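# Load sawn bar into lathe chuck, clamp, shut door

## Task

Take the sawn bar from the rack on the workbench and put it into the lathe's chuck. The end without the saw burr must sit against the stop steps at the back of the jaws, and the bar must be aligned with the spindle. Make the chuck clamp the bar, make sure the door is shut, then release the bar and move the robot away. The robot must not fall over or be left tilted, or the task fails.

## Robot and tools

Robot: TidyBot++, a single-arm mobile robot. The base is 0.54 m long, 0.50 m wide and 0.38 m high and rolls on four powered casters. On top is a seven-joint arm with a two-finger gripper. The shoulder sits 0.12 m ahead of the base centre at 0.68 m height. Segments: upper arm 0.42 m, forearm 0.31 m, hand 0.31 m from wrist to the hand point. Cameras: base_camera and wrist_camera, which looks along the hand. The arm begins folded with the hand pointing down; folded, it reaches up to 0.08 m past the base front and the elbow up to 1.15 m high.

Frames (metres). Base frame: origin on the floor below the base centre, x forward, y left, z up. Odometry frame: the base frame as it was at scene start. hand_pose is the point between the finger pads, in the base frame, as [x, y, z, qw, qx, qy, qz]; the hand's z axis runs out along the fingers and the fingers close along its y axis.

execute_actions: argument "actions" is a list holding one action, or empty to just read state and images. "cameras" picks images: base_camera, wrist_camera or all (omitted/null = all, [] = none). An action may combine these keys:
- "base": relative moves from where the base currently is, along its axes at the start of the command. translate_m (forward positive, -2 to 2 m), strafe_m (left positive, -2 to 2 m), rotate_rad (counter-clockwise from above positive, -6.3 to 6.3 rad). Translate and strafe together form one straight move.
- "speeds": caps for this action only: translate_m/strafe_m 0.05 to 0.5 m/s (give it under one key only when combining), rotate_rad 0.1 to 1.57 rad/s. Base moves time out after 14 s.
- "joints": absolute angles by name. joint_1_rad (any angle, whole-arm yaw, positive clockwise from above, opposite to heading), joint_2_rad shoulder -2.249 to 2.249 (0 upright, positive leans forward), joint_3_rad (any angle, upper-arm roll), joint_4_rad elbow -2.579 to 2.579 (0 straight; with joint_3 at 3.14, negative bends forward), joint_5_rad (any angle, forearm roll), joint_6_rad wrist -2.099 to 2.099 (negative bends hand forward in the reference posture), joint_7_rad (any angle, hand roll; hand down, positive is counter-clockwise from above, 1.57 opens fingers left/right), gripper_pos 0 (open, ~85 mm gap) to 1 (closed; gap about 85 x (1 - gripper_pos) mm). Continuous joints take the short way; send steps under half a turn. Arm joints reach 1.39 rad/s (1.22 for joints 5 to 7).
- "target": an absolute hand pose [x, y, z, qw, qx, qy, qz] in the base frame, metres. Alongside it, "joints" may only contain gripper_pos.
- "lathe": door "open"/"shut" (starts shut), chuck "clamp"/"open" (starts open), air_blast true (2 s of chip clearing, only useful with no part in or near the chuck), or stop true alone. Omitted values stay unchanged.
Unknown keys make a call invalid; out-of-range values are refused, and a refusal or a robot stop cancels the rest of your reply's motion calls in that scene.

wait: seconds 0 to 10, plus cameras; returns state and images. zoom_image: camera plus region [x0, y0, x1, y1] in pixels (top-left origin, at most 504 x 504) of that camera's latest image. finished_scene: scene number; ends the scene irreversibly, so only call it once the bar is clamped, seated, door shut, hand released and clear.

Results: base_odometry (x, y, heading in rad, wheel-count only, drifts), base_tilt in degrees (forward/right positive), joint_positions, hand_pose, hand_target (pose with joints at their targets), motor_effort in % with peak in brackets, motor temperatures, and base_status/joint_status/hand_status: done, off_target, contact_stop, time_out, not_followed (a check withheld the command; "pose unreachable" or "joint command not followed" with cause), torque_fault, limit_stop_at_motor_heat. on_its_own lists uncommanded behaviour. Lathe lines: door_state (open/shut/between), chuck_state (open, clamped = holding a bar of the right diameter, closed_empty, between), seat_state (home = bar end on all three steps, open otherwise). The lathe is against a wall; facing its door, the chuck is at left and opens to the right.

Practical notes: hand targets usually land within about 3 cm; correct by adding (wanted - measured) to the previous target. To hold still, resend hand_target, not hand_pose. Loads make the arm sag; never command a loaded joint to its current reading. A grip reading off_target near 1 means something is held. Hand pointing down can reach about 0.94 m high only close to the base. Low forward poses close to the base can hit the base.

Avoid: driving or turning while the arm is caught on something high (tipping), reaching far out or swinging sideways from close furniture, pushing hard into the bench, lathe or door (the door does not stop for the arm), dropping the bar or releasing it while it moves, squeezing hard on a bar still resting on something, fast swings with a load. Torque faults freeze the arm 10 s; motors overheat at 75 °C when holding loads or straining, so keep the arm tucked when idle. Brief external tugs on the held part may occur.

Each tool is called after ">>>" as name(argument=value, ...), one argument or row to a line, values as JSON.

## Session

>>> execute_actions(
  actions=[
    {"lathe":{"door":"open","air_blast":true},"joints":{"joint_6_rad":0.35}},
  ],
)

Scene clock: 1.80 s.
Motor temperatures (°C): [30 36 31 31 41 48 49]
base_odometry: x=+0.000 y=+0.000 heading=+0.000
base_tilt: forward=-0.1 right=+0.3
base_status: not commanded
joint_positions: joint_1_rad=-0.030 joint_2_rad=-0.353 joint_3_rad=+3.122 joint_4_rad=-2.507 joint_5_rad=-0.014 joint_6_rad=+0.291 joint_7_rad=+1.605 gripper_pos=+0.000
joint_status: all done
motor_effort: joint_1_rad=+0(1) joint_2_rad=-8(8) joint_3_rad=+1(1) joint_4_rad=+17(17) joint_5_rad=+1(1) joint_6_rad=+8(9) joint_7_rad=-1(1)
hand_pose: x=+0.5334 y=+0.0213 z=+0.8139 quat_wxyz=(-0.004, +0.802, +0.029, +0.597) (m; base frame)
hand_target: x=+0.5384 y=+0.0214 z=+0.8319 quat_wxyz=(-0.004, +0.784, +0.028, +0.620) (m; base frame)
hand_status: not commanded
lathe: door_state=between chuck_state=open seat_state=open
pictures: base_camera, wrist_camera
Images, in order (width x height): base_camera 644x364, wrist_camera 644x476.

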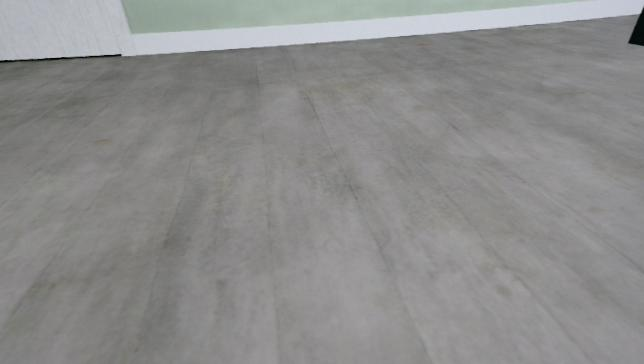

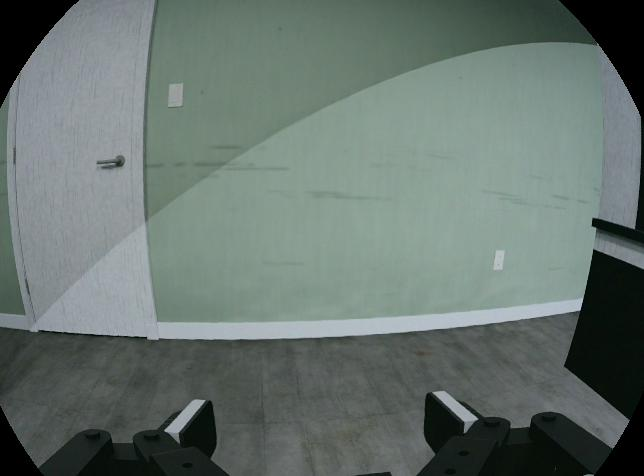

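>>> execute_actions(
  actions=[
    {"joints":{"joint_1_rad":1.3},"lathe":{"air_blast":true}},
  ],
)

>>> execute_actions(
  actions=[
    {"joints":{"joint_1_rad":2.7}},
  ],
)

Scene clock: 4.47 s.
Motor temperatures (°C): [30 36 31 31 41 48 49]
base_odometry: x=+0.000 y=+0.000 heading=+0.000
base_tilt: forward=-0.1 right=+0.3
base_status: not commanded
joint_positions: joint_1_rad=+1.277 joint_2_rad=-0.353 joint_3_rad=+3.122 joint_4_rad=-2.507 joint_5_rad=-0.014 joint_6_rad=+0.292 joint_7_rad=+1.605 gripper_pos=+0.000
joint_status: all done
motor_effort: joint_1_rad=+0(1) joint_2_rad=-7(8) joint_3_rad=+0(2) joint_4_rad=+17(17) joint_5_rad=+1(1) joint_6_rad=+8(8) joint_7_rad=+0(1)
hand_pose: x=+0.2477 y=-0.3945 z=+0.8139 quat_wxyz=(+0.360, +0.654, -0.465, +0.476) (m; base frame)
hand_target: x=+0.2398 y=-0.4022 z=+0.8319 quat_wxyz=(+0.379, +0.634, -0.462, +0.491) (m; base frame)
hand_status: not commanded
lathe: door_state=open chuck_state=open seat_state=open
pictures: base_camera, wrist_camera
Images, in order (width x height): base_camera 644x364, wrist_camera 644x476.

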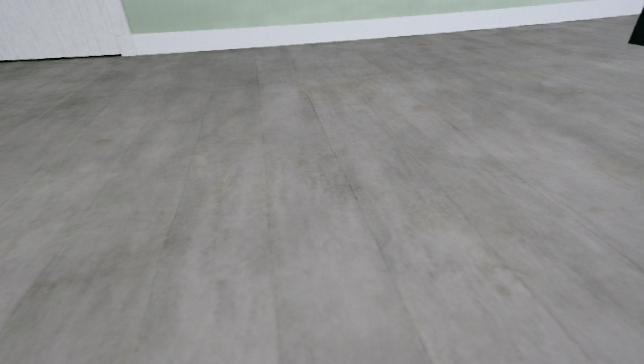

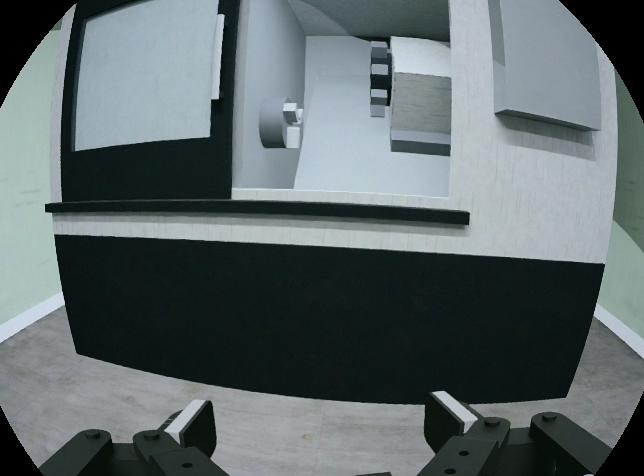

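Scene clock: 7.10 s.
Motor temperatures (°C): [30 36 31 31 41 48 49]
base_odometry: x=+0.000 y=+0.000 heading=+0.000
base_tilt: forward=-0.2 right=+0.3
base_status: not commanded
joint_positions: joint_1_rad=+2.677 joint_2_rad=-0.353 joint_3_rad=+3.122 joint_4_rad=-2.507 joint_5_rad=-0.014 joint_6_rad=+0.292 joint_7_rad=+1.605 gripper_pos=+0.000
joint_status: all done
motor_effort: joint_1_rad=+0(2) joint_2_rad=-7(8) joint_3_rad=+1(2) joint_4_rad=+17(17) joint_5_rad=+0(1) joint_6_rad=+8(9) joint_7_rad=-1(1)
hand_pose: x=-0.2479 y=-0.1939 z=+0.8140 quat_wxyz=(+0.582, +0.201, -0.777, +0.133) (m; base frame)
hand_target: x=-0.2568 y=-0.1874 z=+0.8319 quat_wxyz=(+0.606, +0.188, -0.762, +0.131) (m; base frame)
hand_status: not commanded
lathe: door_state=open chuck_state=open seat_state=open
pictures: base_camera, wrist_camera
Images, in order (width x height): base_camera 644x364, wrist_camera 644x476.

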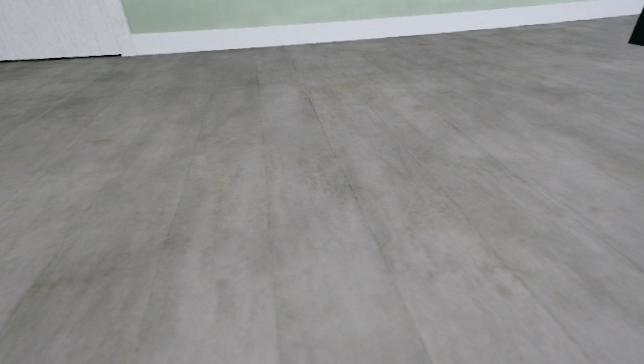

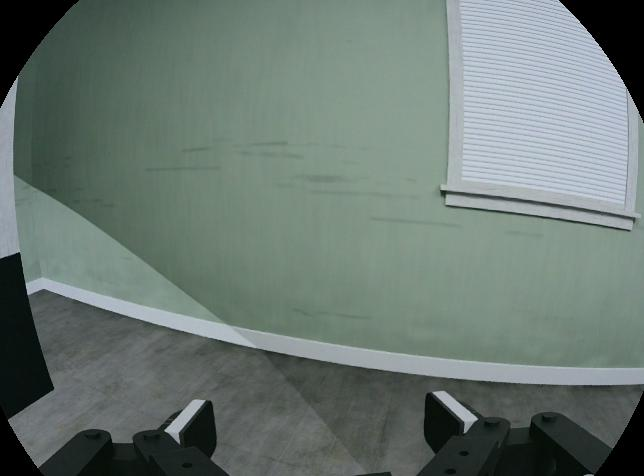

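>>> execute_actions(
  actions=[
    {"joints":{"joint_1_rad":4.5}},
  ],
)

Scene clock: 10.13 s.
Motor temperatures (°C): [30 36 31 31 41 48 49]
base_odometry: x=+0.000 y=+0.000 heading=+0.000
base_tilt: forward=-0.1 right=+0.3
base_status: not commanded
joint_positions: joint_1_rad=+4.477 joint_2_rad=-0.353 joint_3_rad=+3.122 joint_4_rad=-2.507 joint_5_rad=-0.014 joint_6_rad=+0.292 joint_7_rad=+1.605 gripper_pos=+0.000
joint_status: all done
motor_effort: joint_1_rad=+0(1) joint_2_rad=-7(8) joint_3_rad=+1(1) joint_4_rad=+17(17) joint_5_rad=+1(1) joint_6_rad=+8(9) joint_7_rad=+0(2)
hand_pose: x=+0.0135 y=+0.4014 z=+0.8140 quat_wxyz=(+0.466, -0.483, -0.640, -0.373) (m; base frame)
hand_target: x=+0.0219 y=+0.4086 z=+0.8319 quat_wxyz=(+0.479, -0.480, -0.620, -0.394) (m; base frame)
hand_status: not commanded
lathe: door_state=open chuck_state=open seat_state=open
pictures: base_camera, wrist_camera
Images, in order (width x height): base_camera 644x364, wrist_camera 644x476.

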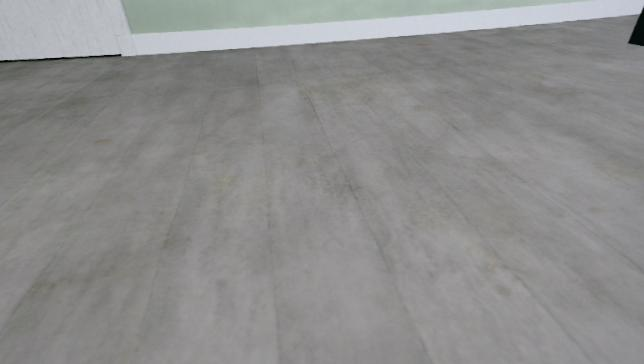

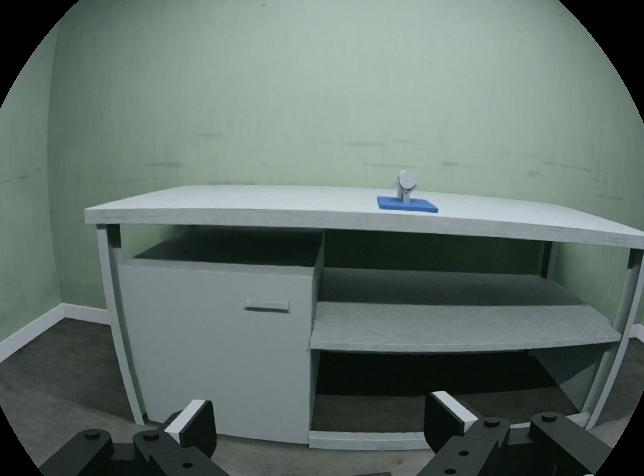

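>>> execute_actions(
  actions=[
    {"base":{"rotate_rad":1.72},"joints":{"joint_1_rad":6.283}},
  ],
)

Scene clock: 13.27 s.
Motor temperatures (°C): [30 36 31 31 41 48 49]
base_odometry: x=+0.000 y=+0.000 heading=+1.719
base_tilt: forward=-0.2 right=+0.3
base_status: done
joint_positions: joint_1_rad=+6.260 joint_2_rad=-0.353 joint_3_rad=+3.122 joint_4_rad=-2.507 joint_5_rad=-0.014 joint_6_rad=+0.292 joint_7_rad=+1.605 gripper_pos=+0.000
joint_status: all done
motor_effort: joint_1_rad=-1(2) joint_2_rad=-7(8) joint_3_rad=+0(2) joint_4_rad=+17(17) joint_5_rad=+1(1) joint_6_rad=+8(9) joint_7_rad=+0(1)
hand_pose: x=+0.5336 y=+0.0185 z=+0.8141 quat_wxyz=(+0.002, -0.802, -0.026, -0.597) (m; base frame)
hand_target: x=+0.5389 y=+0.0089 z=+0.8319 quat_wxyz=(-0.005, -0.784, -0.016, -0.620) (m; base frame)
hand_status: not commanded
lathe: door_state=open chuck_state=open seat_state=open
pictures: base_camera, wrist_camera
Images, in order (width x height): base_camera 644x364, wrist_camera 644x476.

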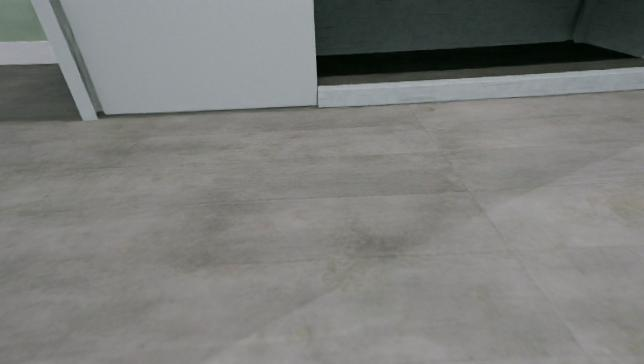

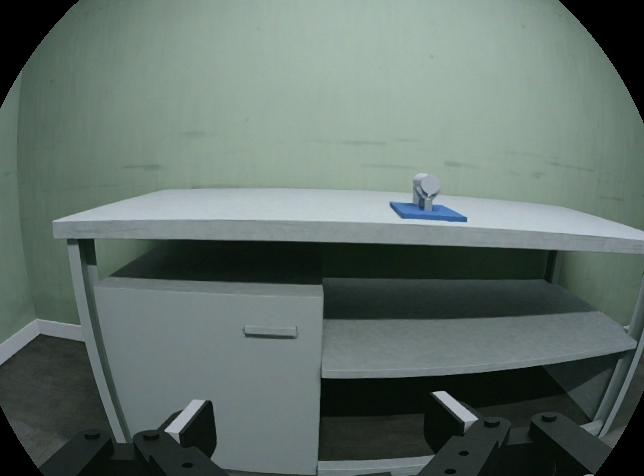

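>>> zoom_image(
  camera="wrist_camera",
  region=[370, 150, 490, 240],
)

Scaled by 4.200.

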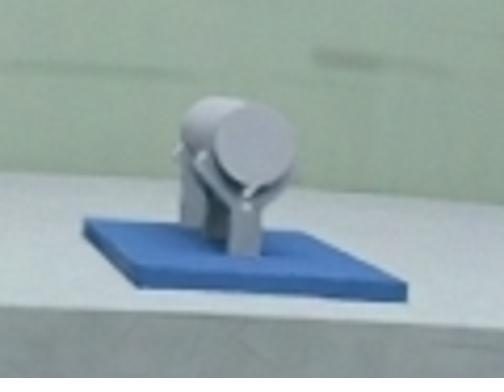

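>>> execute_actions(
  actions=[
    {"base":{"translate_m":0.45,"strafe_m":-0.24},"joints":{"joint_1_rad":6.305,"joint_2_rad":-0.35,"joint_3_rad":3.14,"joint_4_rad":-2.2,"joint_5_rad":0,"joint_6_rad":-0.9,"joint_7_rad":1.57}},
  ],
)

Scene clock: 16.07 s.
Motor temperatures (°C): [30 36 31 31 41 48 49]
base_odometry: x=+0.171 y=+0.481 heading=+1.719
base_tilt: forward=-0.1 right=+0.3
base_status: done
joint_positions: joint_1_rad=+6.282 joint_2_rad=-0.351 joint_3_rad=+3.125 joint_4_rad=-2.227 joint_5_rad=-0.014 joint_6_rad=-0.838 joint_7_rad=+1.605 gripper_pos=+0.000
joint_status: all done
motor_effort: joint_1_rad=+0(1) joint_2_rad=-6(9) joint_3_rad=+0(2) joint_4_rad=+16(19) joint_5_rad=+1(2) joint_6_rad=+3(8) joint_7_rad=+0(1)
hand_pose: x=+0.4028 y=+0.0092 z=+0.6989 quat_wxyz=(+0.001, -0.977, -0.022, -0.212) (m; base frame)
hand_target: x=+0.3957 y=-0.0043 z=+0.7027 quat_wxyz=(-0.002, -0.981, +0.010, -0.195) (m; base frame)
hand_status: not commanded
lathe: door_state=open chuck_state=open seat_state=open
pictures: base_camera, wrist_camera
Images, in order (width x height): base_camera 644x364, wrist_camera 644x476.

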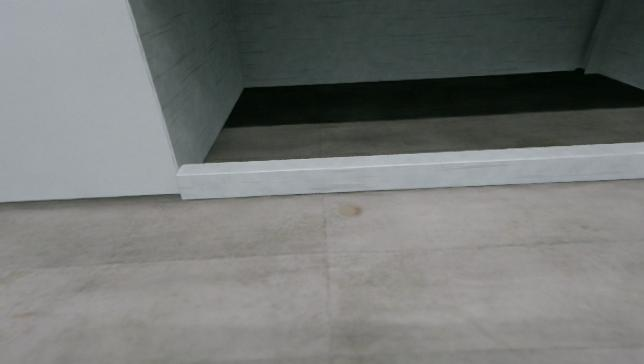

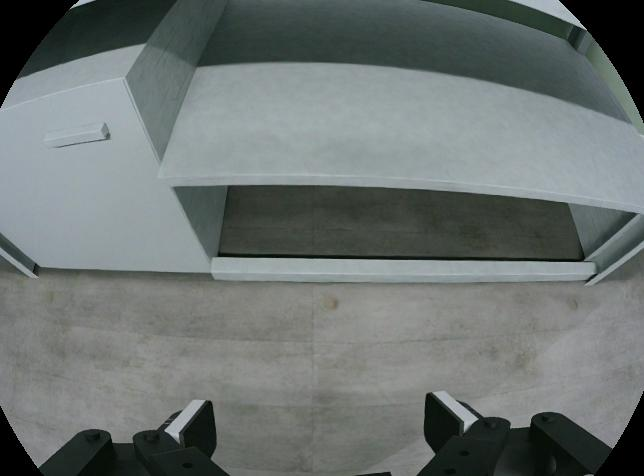

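>>> execute_actions(
  actions=[
    {"joints":{"joint_1_rad":6.305,"joint_2_rad":0.1,"joint_3_rad":3.155,"joint_4_rad":-1.0,"joint_5_rad":0.01,"joint_6_rad":-1.7,"joint_7_rad":1.53}},
  ],
)

Scene clock: 18.90 s.
Motor temperatures (°C): [30 36 31 31 41 48 49]
base_odometry: x=+0.171 y=+0.481 heading=+1.719
base_tilt: forward=-0.1 right=+0.3
base_status: not commanded
joint_positions: joint_1_rad=+6.282 joint_2_rad=+0.075 joint_3_rad=+3.134 joint_4_rad=-1.031 joint_5_rad=-0.014 joint_6_rad=-1.637 joint_7_rad=+1.604 gripper_pos=+0.000
joint_status: all done
motor_effort: joint_1_rad=+0(1) joint_2_rad=-21(22) joint_3_rad=-1(2) joint_4_rad=+15(19) joint_5_rad=+1(2) joint_6_rad=+3(5) joint_7_rad=-1(1)
hand_pose: x=+0.5522 y=+0.0090 z=+0.9554 quat_wxyz=(+0.004, -0.980, -0.022, -0.198) (m; base frame)
hand_target: x=+0.5453 y=-0.0164 z=+0.9498 quat_wxyz=(-0.005, -0.985, +0.039, -0.170) (m; base frame)
hand_status: not commanded
lathe: door_state=open chuck_state=open seat_state=open
pictures: base_camera, wrist_camera
Images, in order (width x height): base_camera 644x364, wrist_camera 644x476.

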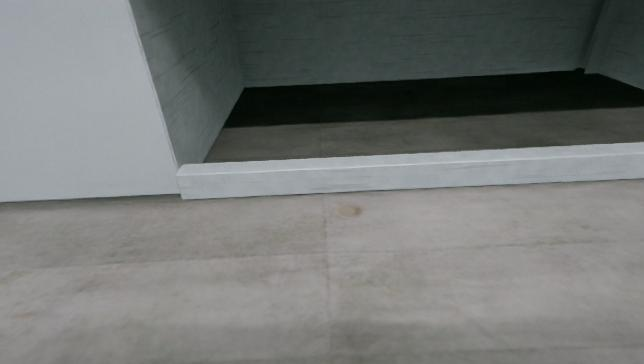

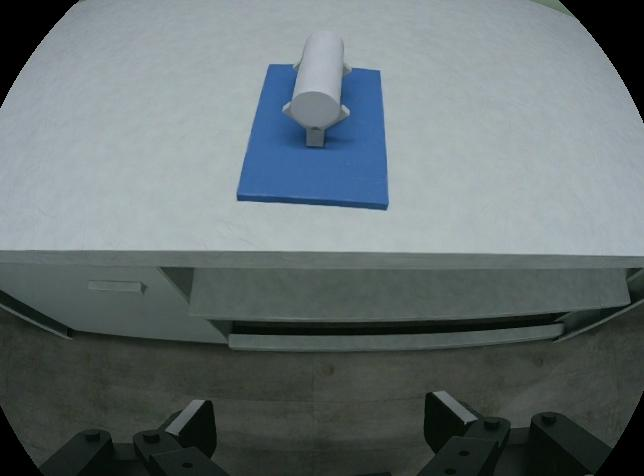

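>>> zoom_image(
  camera="wrist_camera",
  region=[270, 20, 370, 160],
)

Scaled by 3.600.

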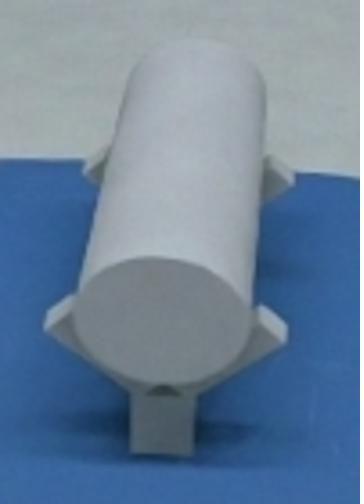

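>>> execute_actions(
  actions=[
    {"base":{"translate_m":0.16,"strafe_m":0.03,"rotate_rad":-0.05},"joints":{"joint_6_rad":-2.05,"joint_7_rad":1.52}},
  ],
)

Scene clock: 20.77 s.
Motor temperatures (°C): [30 36 31 31 41 48 49]
base_odometry: x=+0.118 y=+0.635 heading=+1.668
base_tilt: forward=-0.1 right=+0.3
base_status: done
joint_positions: joint_1_rad=+6.293 joint_2_rad=+0.097 joint_3_rad=+3.144 joint_4_rad=-1.025 joint_5_rad=-0.011 joint_6_rad=-1.995 joint_7_rad=+1.598 gripper_pos=+0.000
joint_status: all done
motor_effort: joint_1_rad=+0(3) joint_2_rad=-21(23) joint_3_rad=+0(2) joint_4_rad=+13(15) joint_5_rad=+1(1) joint_6_rad=+0(3) joint_7_rad=+0(1)
hand_pose: x=+0.4505 y=+0.0003 z=+0.9258 quat_wxyz=(+0.005, -1.000, -0.010, -0.012) (m; base frame)
hand_target: x=+0.4385 y=-0.0123 z=+0.9318 quat_wxyz=(-0.005, -0.999, +0.045, +0.004) (m; base frame)
hand_status: not commanded
lathe: door_state=open chuck_state=open seat_state=open
pictures: base_camera, wrist_camera
Images, in order (width x height): base_camera 644x364, wrist_camera 644x476.

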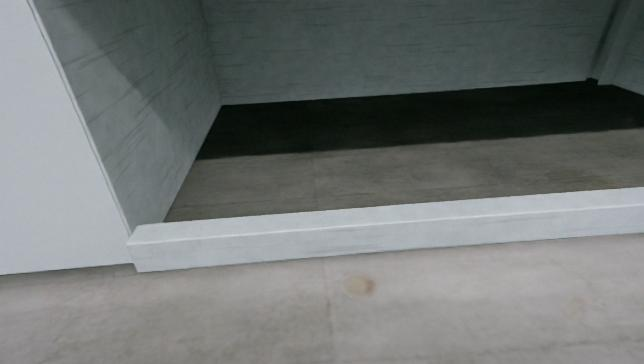

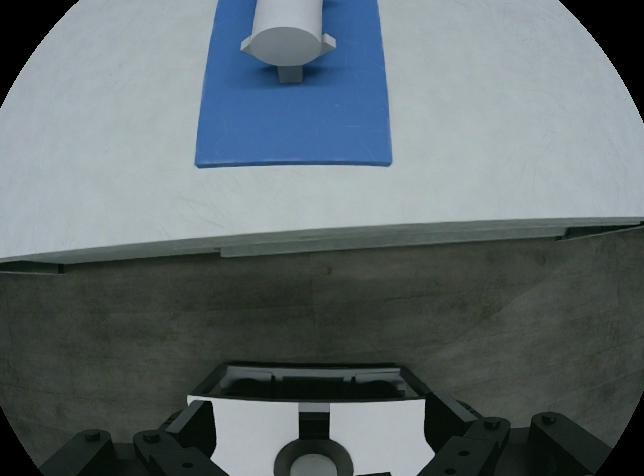

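>>> zoom_image(
  camera="wrist_camera",
  region=[230, 0, 350, 100],
)

>>> execute_actions(
  actions=[
    {"base":{"translate_m":0.13,"strafe_m":0.018}},
  ],
)

>>> zoom_image(
  camera="wrist_camera",
  region=[240, 80, 380, 280],
)

Scaled by 4.200.

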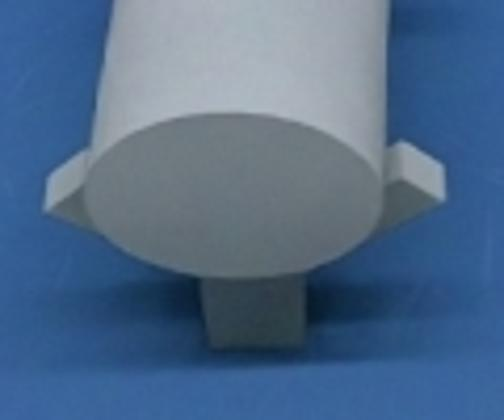

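Scene clock: 22.43 s.
Motor temperatures (°C): [30 36 31 31 41 48 49]
base_odometry: x=+0.087 y=+0.762 heading=+1.668
base_tilt: forward=-0.1 right=+0.3
base_status: done
joint_positions: joint_1_rad=+6.293 joint_2_rad=+0.098 joint_3_rad=+3.144 joint_4_rad=-1.025 joint_5_rad=-0.011 joint_6_rad=-1.997 joint_7_rad=+1.598 gripper_pos=+0.000
joint_status: not commanded
motor_effort: joint_1_rad=+0(1) joint_2_rad=-20(23) joint_3_rad=+0(2) joint_4_rad=+13(14) joint_5_rad=+0(1) joint_6_rad=+0(2) joint_7_rad=+0(1)
hand_pose: x=+0.4502 y=+0.0003 z=+0.9254 quat_wxyz=(+0.005, -1.000, -0.010, -0.011) (m; base frame)
hand_target: x=+0.4385 y=-0.0123 z=+0.9318 quat_wxyz=(-0.005, -0.999, +0.045, +0.004) (m; base frame)
hand_status: not commanded
lathe: door_state=open chuck_state=open seat_state=open
pictures: base_camera, wrist_camera
Images, in order (width x height): base_camera 644x364, wrist_camera 644x476.

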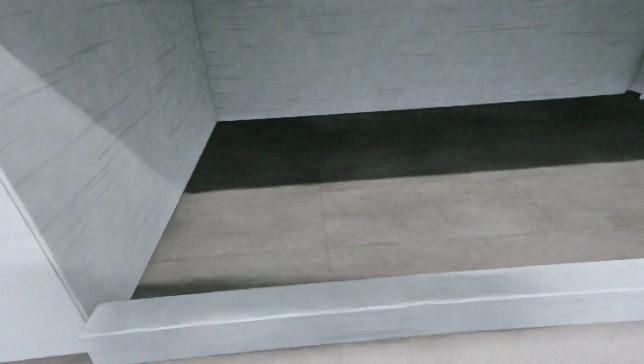

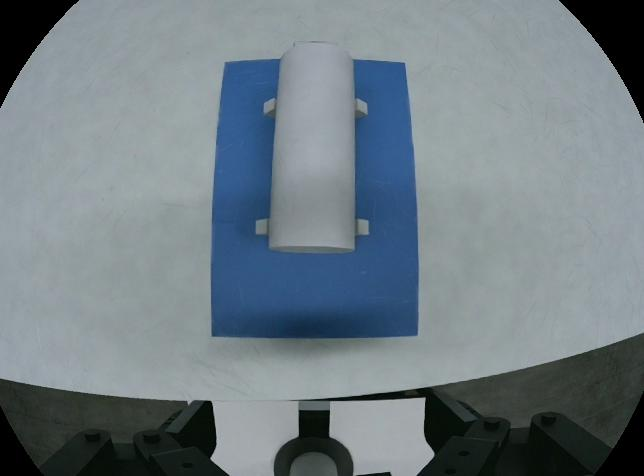

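Scaled by 2.520.

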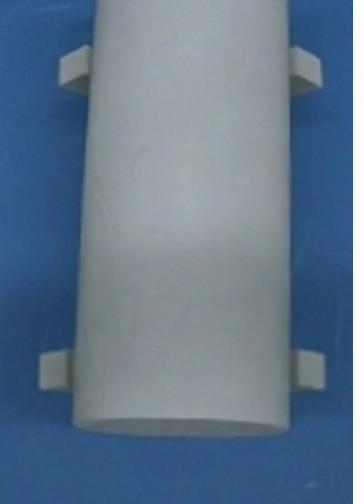

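>>> zoom_image(
  camera="wrist_camera",
  region=[270, 20, 370, 120],
)

Scaled by 5.040.

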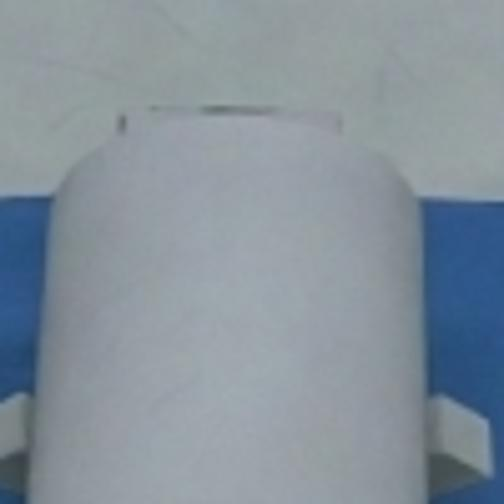

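>>> execute_actions(
  actions=[
    {"base":{"translate_m":0.05,"strafe_m":0.005},"joints":{"joint_2_rad":0.38,"joint_4_rad":-0.72,"joint_6_rad":-2.04,"gripper_pos":0}},
  ],
)

Scene clock: 24.17 s.
Motor temperatures (°C): [30 36 31 31 41 48 49]
base_odometry: x=+0.077 y=+0.812 heading=+1.669
base_tilt: forward=-0.1 right=+0.3
base_status: done
joint_positions: joint_1_rad=+6.293 joint_2_rad=+0.366 joint_3_rad=+3.144 joint_4_rad=-0.752 joint_5_rad=-0.011 joint_6_rad=-1.999 joint_7_rad=+1.598 gripper_pos=+0.000
joint_status: all done
motor_effort: joint_1_rad=+0(1) joint_2_rad=-29(33) joint_3_rad=+0(2) joint_4_rad=+13(15) joint_5_rad=+1(1) joint_6_rad=-1(3) joint_7_rad=+0(2)
hand_pose: x=+0.5600 y=-0.0009 z=+0.9011 quat_wxyz=(+0.004, -1.000, -0.010, -0.012) (m; base frame)
hand_target: x=+0.5556 y=-0.0153 z=+0.9038 quat_wxyz=(-0.007, -0.999, +0.045, -0.001) (m; base frame)
hand_status: not commanded
lathe: door_state=open chuck_state=open seat_state=open
pictures: base_camera, wrist_camera
Images, in order (width x height): base_camera 644x364, wrist_camera 644x476.

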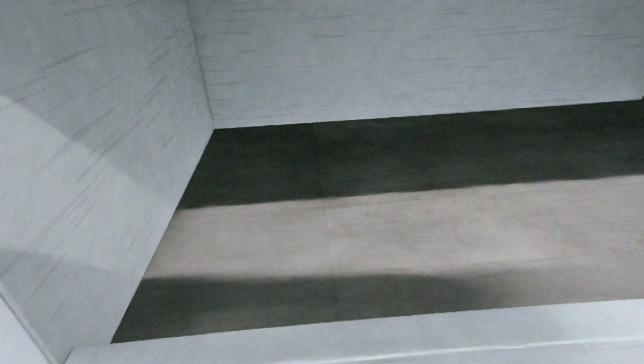

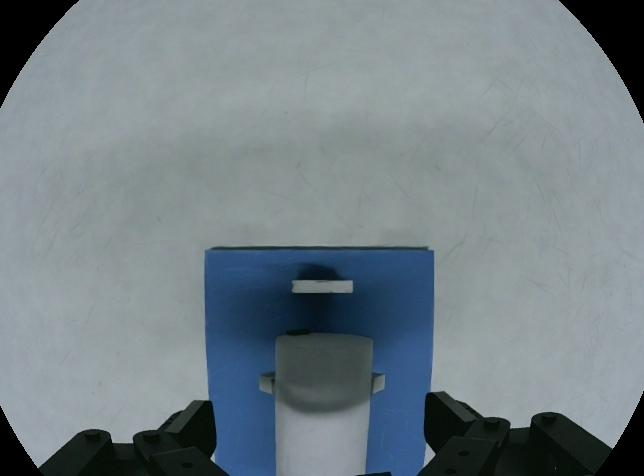

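>>> execute_actions(
  actions=[
    {"joints":{"joint_2_rad":0.42,"joint_4_rad":-0.64,"joint_6_rad":-2.08,"joint_7_rad":0.0}},
  ],
  cameras=[],
)

>>> execute_actions(
  actions=[
    {"joints":{"joint_7_rad":-1.62}},
  ],
)

Scene clock: 27.03 s.
Motor temperatures (°C): [30 36 31 31 41 48 49]
base_odometry: x=+0.077 y=+0.812 heading=+1.669
base_tilt: forward=-0.1 right=+0.3
base_status: not commanded
joint_positions: joint_1_rad=+6.293 joint_2_rad=+0.391 joint_3_rad=+3.144 joint_4_rad=-0.670 joint_5_rad=-0.011 joint_6_rad=-2.019 joint_7_rad=+0.081 gripper_pos=+0.000
joint_status: all done
motor_effort: joint_1_rad=+0(1) joint_2_rad=-30(31) joint_3_rad=+0(2) joint_4_rad=+13(14) joint_5_rad=+1(1) joint_6_rad=+1(1) joint_7_rad=+0(1)
hand_pose: x=+0.5727 y=-0.0011 z=+0.9135 quat_wxyz=(+0.024, -0.732, +0.680, -0.020) (m; base frame)
hand_target: x=+0.5652 y=-0.0153 z=+0.9084 quat_wxyz=(-0.005, -0.693, +0.721, -0.006) (m; base frame)
hand_status: not commanded
lathe: door_state=open chuck_state=open seat_state=open
pictures: none
No camera images: "cameras" was empty.

Scene clock: 29.20 s.
Motor temperatures (°C): [30 36 31 31 41 48 49]
base_odometry: x=+0.077 y=+0.812 heading=+1.669
base_tilt: forward=-0.1 right=+0.3
base_status: not commanded
joint_positions: joint_1_rad=+6.293 joint_2_rad=+0.391 joint_3_rad=+3.144 joint_4_rad=-0.670 joint_5_rad=-0.011 joint_6_rad=-2.021 joint_7_rad=-1.539 gripper_pos=+0.000
joint_status: all done
motor_effort: joint_1_rad=+0(1) joint_2_rad=-30(30) joint_3_rad=-1(2) joint_4_rad=+13(13) joint_5_rad=+0(1) joint_6_rad=+0(1) joint_7_rad=+0(1)
hand_pose: x=+0.5722 y=-0.0010 z=+0.9135 quat_wxyz=(+0.030, -0.012, +0.999, +0.004) (m; base frame)
hand_target: x=+0.5652 y=-0.0153 z=+0.9084 quat_wxyz=(+0.001, +0.044, +0.999, -0.007) (m; base frame)
hand_status: not commanded
lathe: door_state=open chuck_state=open seat_state=open
pictures: base_camera, wrist_camera
Images, in order (width x height): base_camera 644x364, wrist_camera 644x476.

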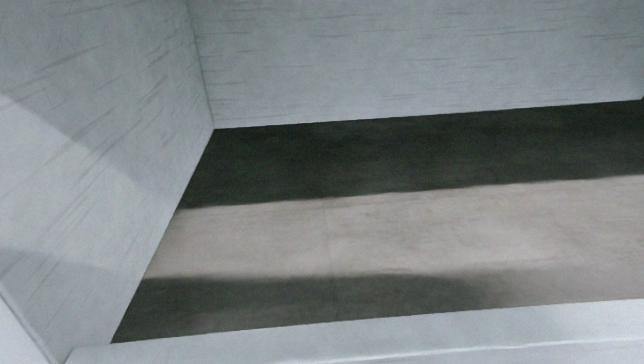

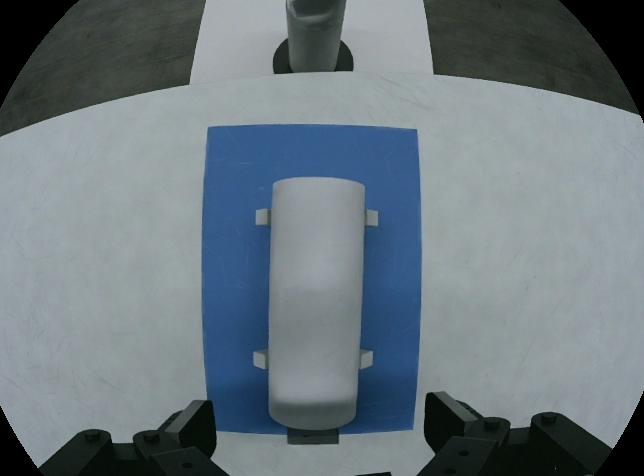

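>>> execute_actions(
  actions=[
    {"joints":{"joint_1_rad":6.314,"joint_2_rad":0.38,"joint_4_rad":-0.86,"joint_6_rad":-1.90,"joint_7_rad":-1.637}},
  ],
)

Scene clock: 30.67 s.
Motor temperatures (°C): [30 36 31 31 41 48 49]
base_odometry: x=+0.077 y=+0.812 heading=+1.669
base_tilt: forward=-0.1 right=+0.3
base_status: not commanded
joint_positions: joint_1_rad=+6.293 joint_2_rad=+0.381 joint_3_rad=+3.144 joint_4_rad=-0.838 joint_5_rad=-0.011 joint_6_rad=-1.955 joint_7_rad=-1.556 gripper_pos=+0.000
joint_status: all done
motor_effort: joint_1_rad=+0(1) joint_2_rad=-30(33) joint_3_rad=-1(2) joint_4_rad=+14(15) joint_5_rad=+1(1) joint_6_rad=-1(2) joint_7_rad=+0(1)
hand_pose: x=+0.5604 y=-0.0009 z=+0.8695 quat_wxyz=(-0.016, -0.003, +1.000, +0.005) (m; base frame)
hand_target: x=+0.5726 y=-0.0203 z=+0.8634 quat_wxyz=(+0.001, +0.056, +0.998, -0.007) (m; base frame)
hand_status: not commanded
lathe: door_state=open chuck_state=open seat_state=open
pictures: base_camera, wrist_camera
Images, in order (width x height): base_camera 644x364, wrist_camera 644x476.

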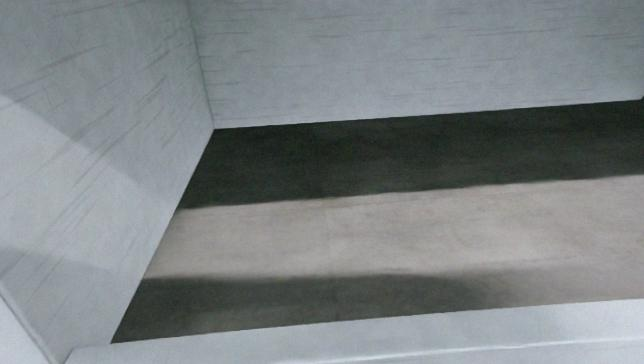

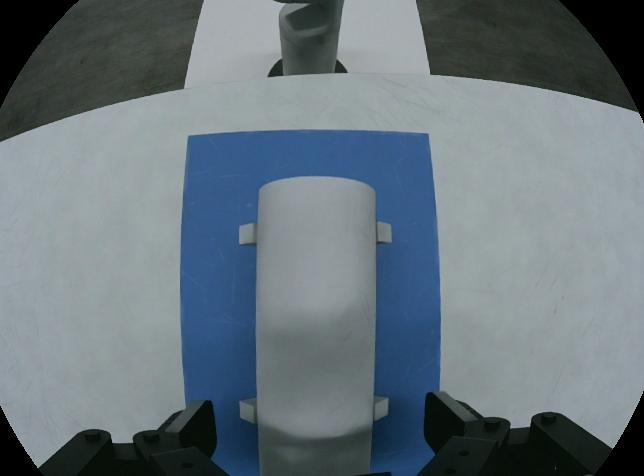

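>>> execute_actions(
  actions=[
    {"joints":{"joint_2_rad":0.43,"joint_4_rad":-0.905,"joint_6_rad":-1.80}},
  ],
)

Scene clock: 31.77 s.
Motor temperatures (°C): [30 36 31 31 41 48 49]
base_odometry: x=+0.077 y=+0.812 heading=+1.669
base_tilt: forward=-0.1 right=+0.3
base_status: not commanded
joint_positions: joint_1_rad=+6.293 joint_2_rad=+0.414 joint_3_rad=+3.144 joint_4_rad=-0.883 joint_5_rad=-0.011 joint_6_rad=-1.858 joint_7_rad=-1.557 gripper_pos=+0.000
joint_status: all done
motor_effort: joint_1_rad=+0(1) joint_2_rad=-32(34) joint_3_rad=-1(2) joint_4_rad=+14(15) joint_5_rad=+1(1) joint_6_rad=+0(2) joint_7_rad=-1(1)
hand_pose: x=+0.5869 y=-0.0011 z=+0.8405 quat_wxyz=(-0.007, -0.002, +1.000, +0.005) (m; base frame)
hand_target: x=+0.6018 y=-0.0216 z=+0.8264 quat_wxyz=(+0.003, +0.056, +0.998, -0.008) (m; base frame)
hand_status: not commanded
lathe: door_state=open chuck_state=open seat_state=open
pictures: base_camera, wrist_camera
Images, in order (width x height): base_camera 644x364, wrist_camera 644x476.

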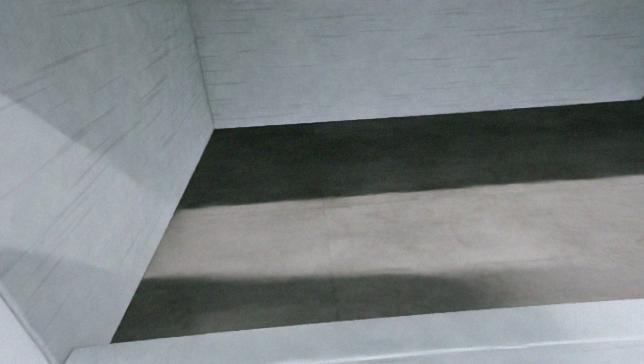

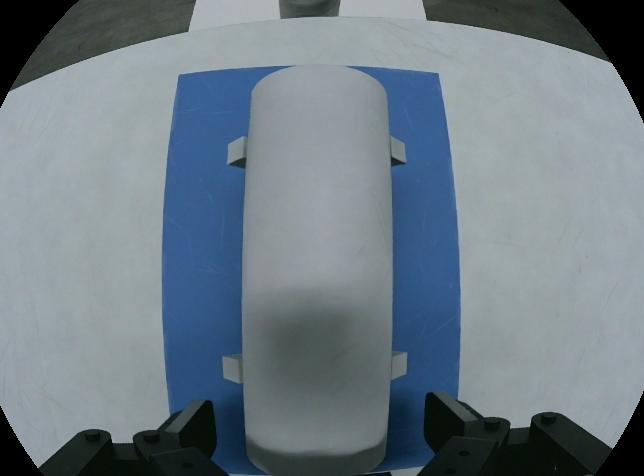

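>>> execute_actions(
  actions=[
    {"joints":{"joint_2_rad":0.372,"joint_4_rad":-1.055,"joint_6_rad":-1.68}},
  ],
)

Scene clock: 33.43 s.
Motor temperatures (°C): [30 36 31 31 41 47 49]
base_odometry: x=+0.077 y=+0.812 heading=+1.669
base_tilt: forward=-0.1 right=+0.3
base_status: not commanded
joint_positions: joint_1_rad=+6.294 joint_2_rad=+0.352 joint_3_rad=+3.144 joint_4_rad=-1.012 joint_5_rad=-0.011 joint_6_rad=-1.737 joint_7_rad=-1.557 gripper_pos=+0.000
joint_status: joint_4_rad off_target (ended at -1.012, target -1.055); the others done
motor_effort: joint_1_rad=-1(1) joint_2_rad=-26(32) joint_3_rad=-1(2) joint_4_rad=+11(15) joint_5_rad=+0(1) joint_6_rad=-1(3) joint_7_rad=-1(1)
hand_pose: x=+0.5846 y=-0.0012 z=+0.8302 quat_wxyz=(+0.020, -0.001, +1.000, +0.005) (m; base frame)
hand_target: x=+0.5935 y=-0.0217 z=+0.8077 quat_wxyz=(+0.017, +0.055, +0.998, -0.007) (m; base frame)
hand_status: not commanded
lathe: door_state=open chuck_state=open seat_state=open
pictures: base_camera, wrist_camera
Images, in order (width x height): base_camera 644x364, wrist_camera 644x476.

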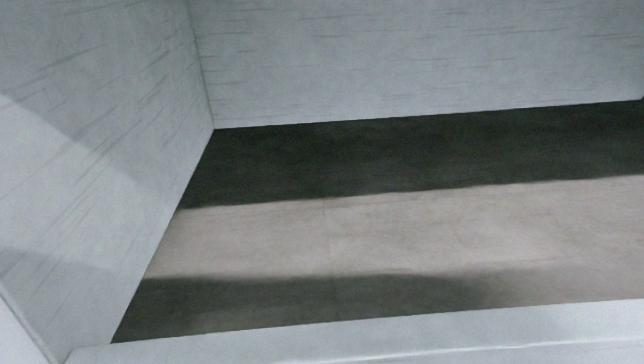

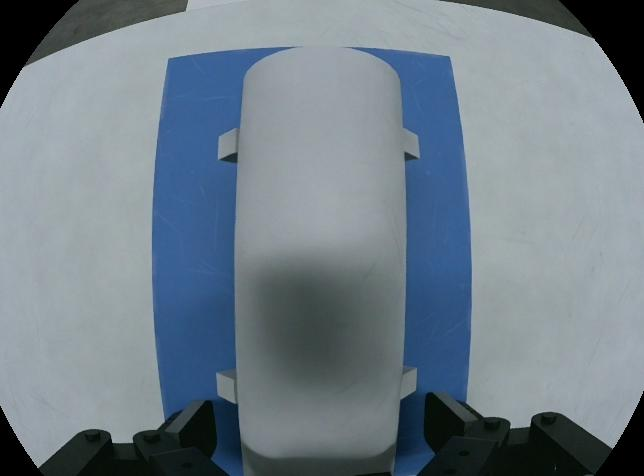

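>>> execute_actions(
  actions=[
    {"joints":{"joint_4_rad":-1.09,"joint_6_rad":-1.66}},
  ],
)

>>> zoom_image(
  camera="wrist_camera",
  region=[140, 330, 500, 476],
)

Scene clock: 34.47 s.
Motor temperatures (°C): [30 36 31 31 41 47 49]
base_odometry: x=+0.077 y=+0.812 heading=+1.669
base_tilt: forward=-0.1 right=+0.3
base_status: not commanded
joint_positions: joint_1_rad=+6.294 joint_2_rad=+0.337 joint_3_rad=+3.144 joint_4_rad=-1.034 joint_5_rad=-0.011 joint_6_rad=-1.708 joint_7_rad=-1.557 gripper_pos=+0.000
joint_status: joint_4_rad off_target (ended at -1.034, target -1.090); the others done
motor_effort: joint_1_rad=-1(1) joint_2_rad=-23(26) joint_3_rad=-2(2) joint_4_rad=+9(12) joint_5_rad=+0(0) joint_6_rad=-1(3) joint_7_rad=+0(1)
hand_pose: x=+0.5858 y=-0.0013 z=+0.8303 quat_wxyz=(+0.031, -0.001, +1.000, +0.004) (m; base frame)
hand_target: x=+0.5902 y=-0.0216 z=+0.7967 quat_wxyz=(+0.010, +0.055, +0.998, -0.007) (m; base frame)
hand_status: not commanded
lathe: door_state=open chuck_state=open seat_state=open
pictures: base_camera, wrist_camera
Images, in order (width x height): base_camera 644x364, wrist_camera 644x476.

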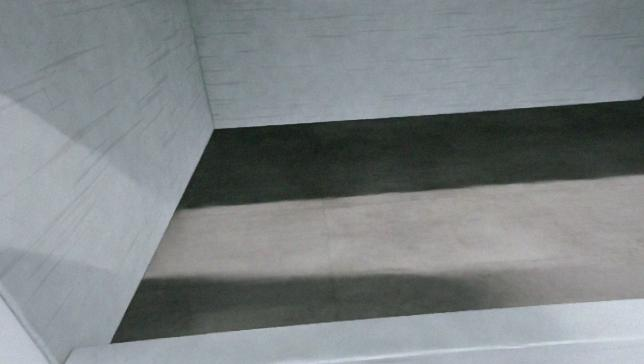

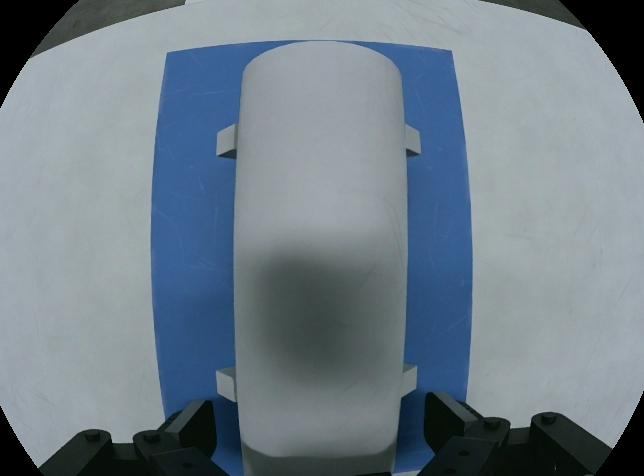

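Scaled by 1.400.

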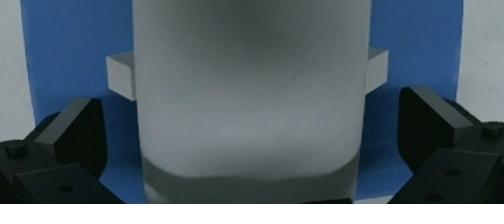

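>>> execute_actions(
  actions=[
    {"joints":{"joint_2_rad":0.372,"joint_4_rad":-0.926,"joint_6_rad":-1.88}},
  ],
)

Scene clock: 35.93 s.
Motor temperatures (°C): [30 36 31 31 41 47 49]
base_odometry: x=+0.077 y=+0.812 heading=+1.669
base_tilt: forward=-0.1 right=+0.3
base_status: not commanded
joint_positions: joint_1_rad=+6.294 joint_2_rad=+0.358 joint_3_rad=+3.144 joint_4_rad=-0.955 joint_5_rad=-0.011 joint_6_rad=-1.823 joint_7_rad=-1.557 gripper_pos=+0.000
joint_status: all done
motor_effort: joint_1_rad=+0(1) joint_2_rad=-30(32) joint_3_rad=-1(2) joint_4_rad=+14(15) joint_5_rad=+1(1) joint_6_rad=+0(2) joint_7_rad=+0(1)
hand_pose: x=+0.5721 y=-0.0011 z=+0.8451 quat_wxyz=(+0.003, -0.002, +1.000, +0.005) (m; base frame)
hand_target: x=+0.5630 y=-0.0200 z=+0.8474 quat_wxyz=(-0.018, +0.056, +0.998, -0.007) (m; base frame)
hand_status: not commanded
lathe: door_state=open chuck_state=open seat_state=open
pictures: base_camera, wrist_camera
Images, in order (width x height): base_camera 644x364, wrist_camera 644x476.

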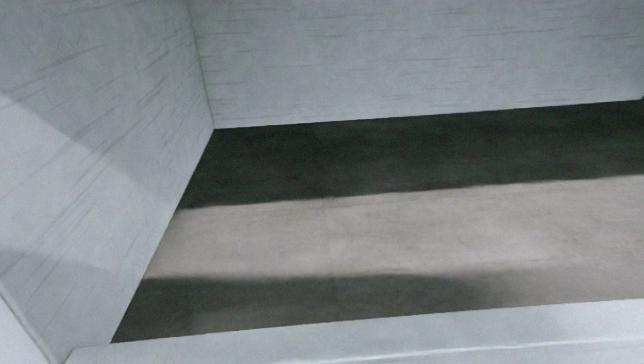

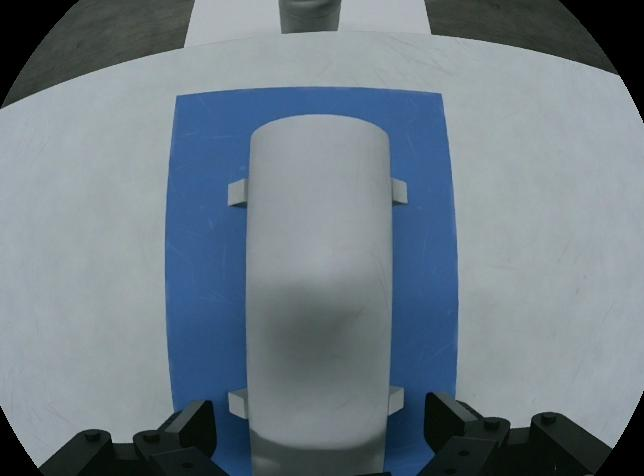

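>>> execute_actions(
  actions=[
    {"joints":{"joint_2_rad":0.345,"joint_4_rad":-1.01,"joint_6_rad":-1.76}},
  ],
)

Scene clock: 36.93 s.
Motor temperatures (°C): [30 36 31 31 41 47 49]
base_odometry: x=+0.077 y=+0.812 heading=+1.669
base_tilt: forward=-0.1 right=+0.3
base_status: not commanded
joint_positions: joint_1_rad=+6.294 joint_2_rad=+0.345 joint_3_rad=+3.144 joint_4_rad=-0.994 joint_5_rad=-0.011 joint_6_rad=-1.795 joint_7_rad=-1.557 gripper_pos=+0.000
joint_status: all done
motor_effort: joint_1_rad=+0(1) joint_2_rad=-29(31) joint_3_rad=-1(1) joint_4_rad=+14(15) joint_5_rad=+1(1) joint_6_rad=-1(1) joint_7_rad=+0(1)
hand_pose: x=+0.5695 y=-0.0011 z=+0.8389 quat_wxyz=(+0.004, -0.002, +1.000, +0.005) (m; base frame)
hand_target: x=+0.5763 y=-0.0209 z=+0.8339 quat_wxyz=(+0.013, +0.056, +0.998, -0.007) (m; base frame)
hand_status: not commanded
lathe: door_state=open chuck_state=open seat_state=open
pictures: base_camera, wrist_camera
Images, in order (width x height): base_camera 644x364, wrist_camera 644x476.

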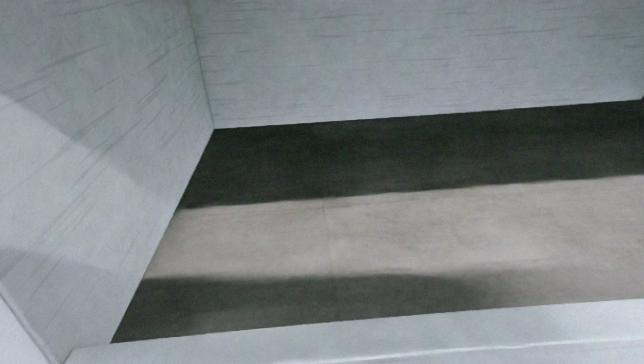

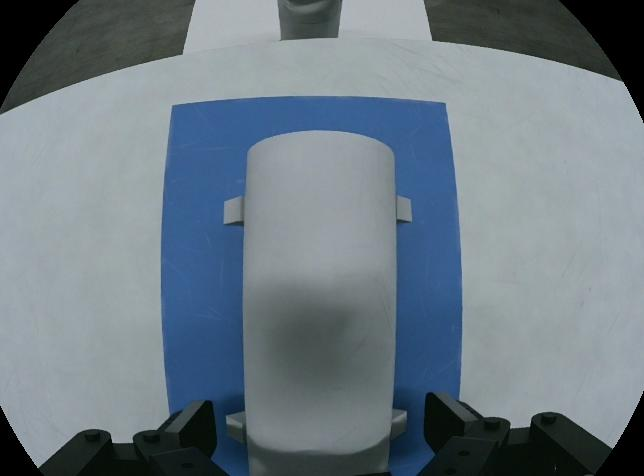

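>>> execute_actions(
  actions=[
    {"joints":{"gripper_pos":0.5}},
  ],
)

>>> zoom_image(
  camera="wrist_camera",
  region=[180, 360, 460, 476],
)

Scene clock: 37.90 s.
Motor temperatures (°C): [30 36 31 31 41 47 49]
base_odometry: x=+0.077 y=+0.812 heading=+1.669
base_tilt: forward=-0.1 right=+0.3
base_status: not commanded
joint_positions: joint_1_rad=+6.294 joint_2_rad=+0.342 joint_3_rad=+3.144 joint_4_rad=-0.995 joint_5_rad=-0.011 joint_6_rad=-1.795 joint_7_rad=-1.557 gripper_pos=+0.330
joint_status: gripper_pos off_target (ended at +0.330, target +0.500)
motor_effort: joint_1_rad=+1(1) joint_2_rad=-30(32) joint_3_rad=-1(2) joint_4_rad=+14(16) joint_5_rad=+2(2) joint_6_rad=-1(1) joint_7_rad=-1(1)
hand_pose: x=+0.5689 y=-0.0014 z=+0.8398 quat_wxyz=(+0.005, -0.001, +1.000, +0.005) (m; base frame)
hand_target: x=+0.5763 y=-0.0209 z=+0.8339 quat_wxyz=(+0.013, +0.056, +0.998, -0.007) (m; base frame)
hand_status: not commanded
lathe: door_state=open chuck_state=open seat_state=open
pictures: base_camera, wrist_camera
Images, in order (width x height): base_camera 644x364, wrist_camera 644x476.

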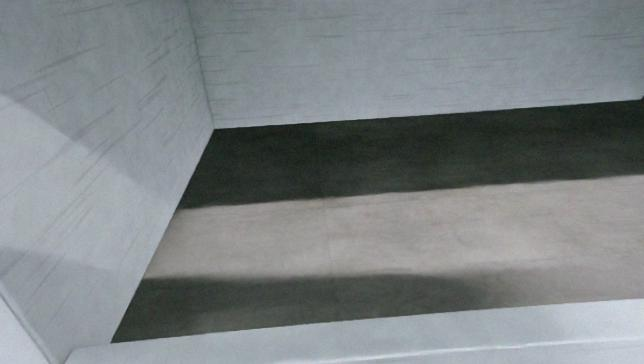

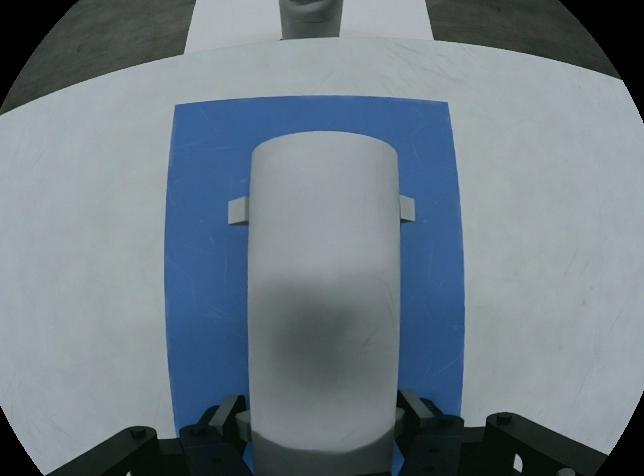

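Scaled by 1.800.

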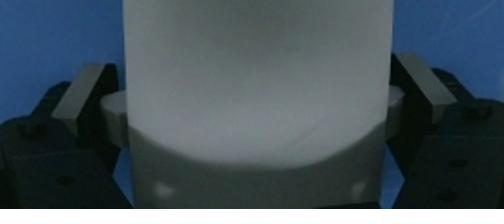

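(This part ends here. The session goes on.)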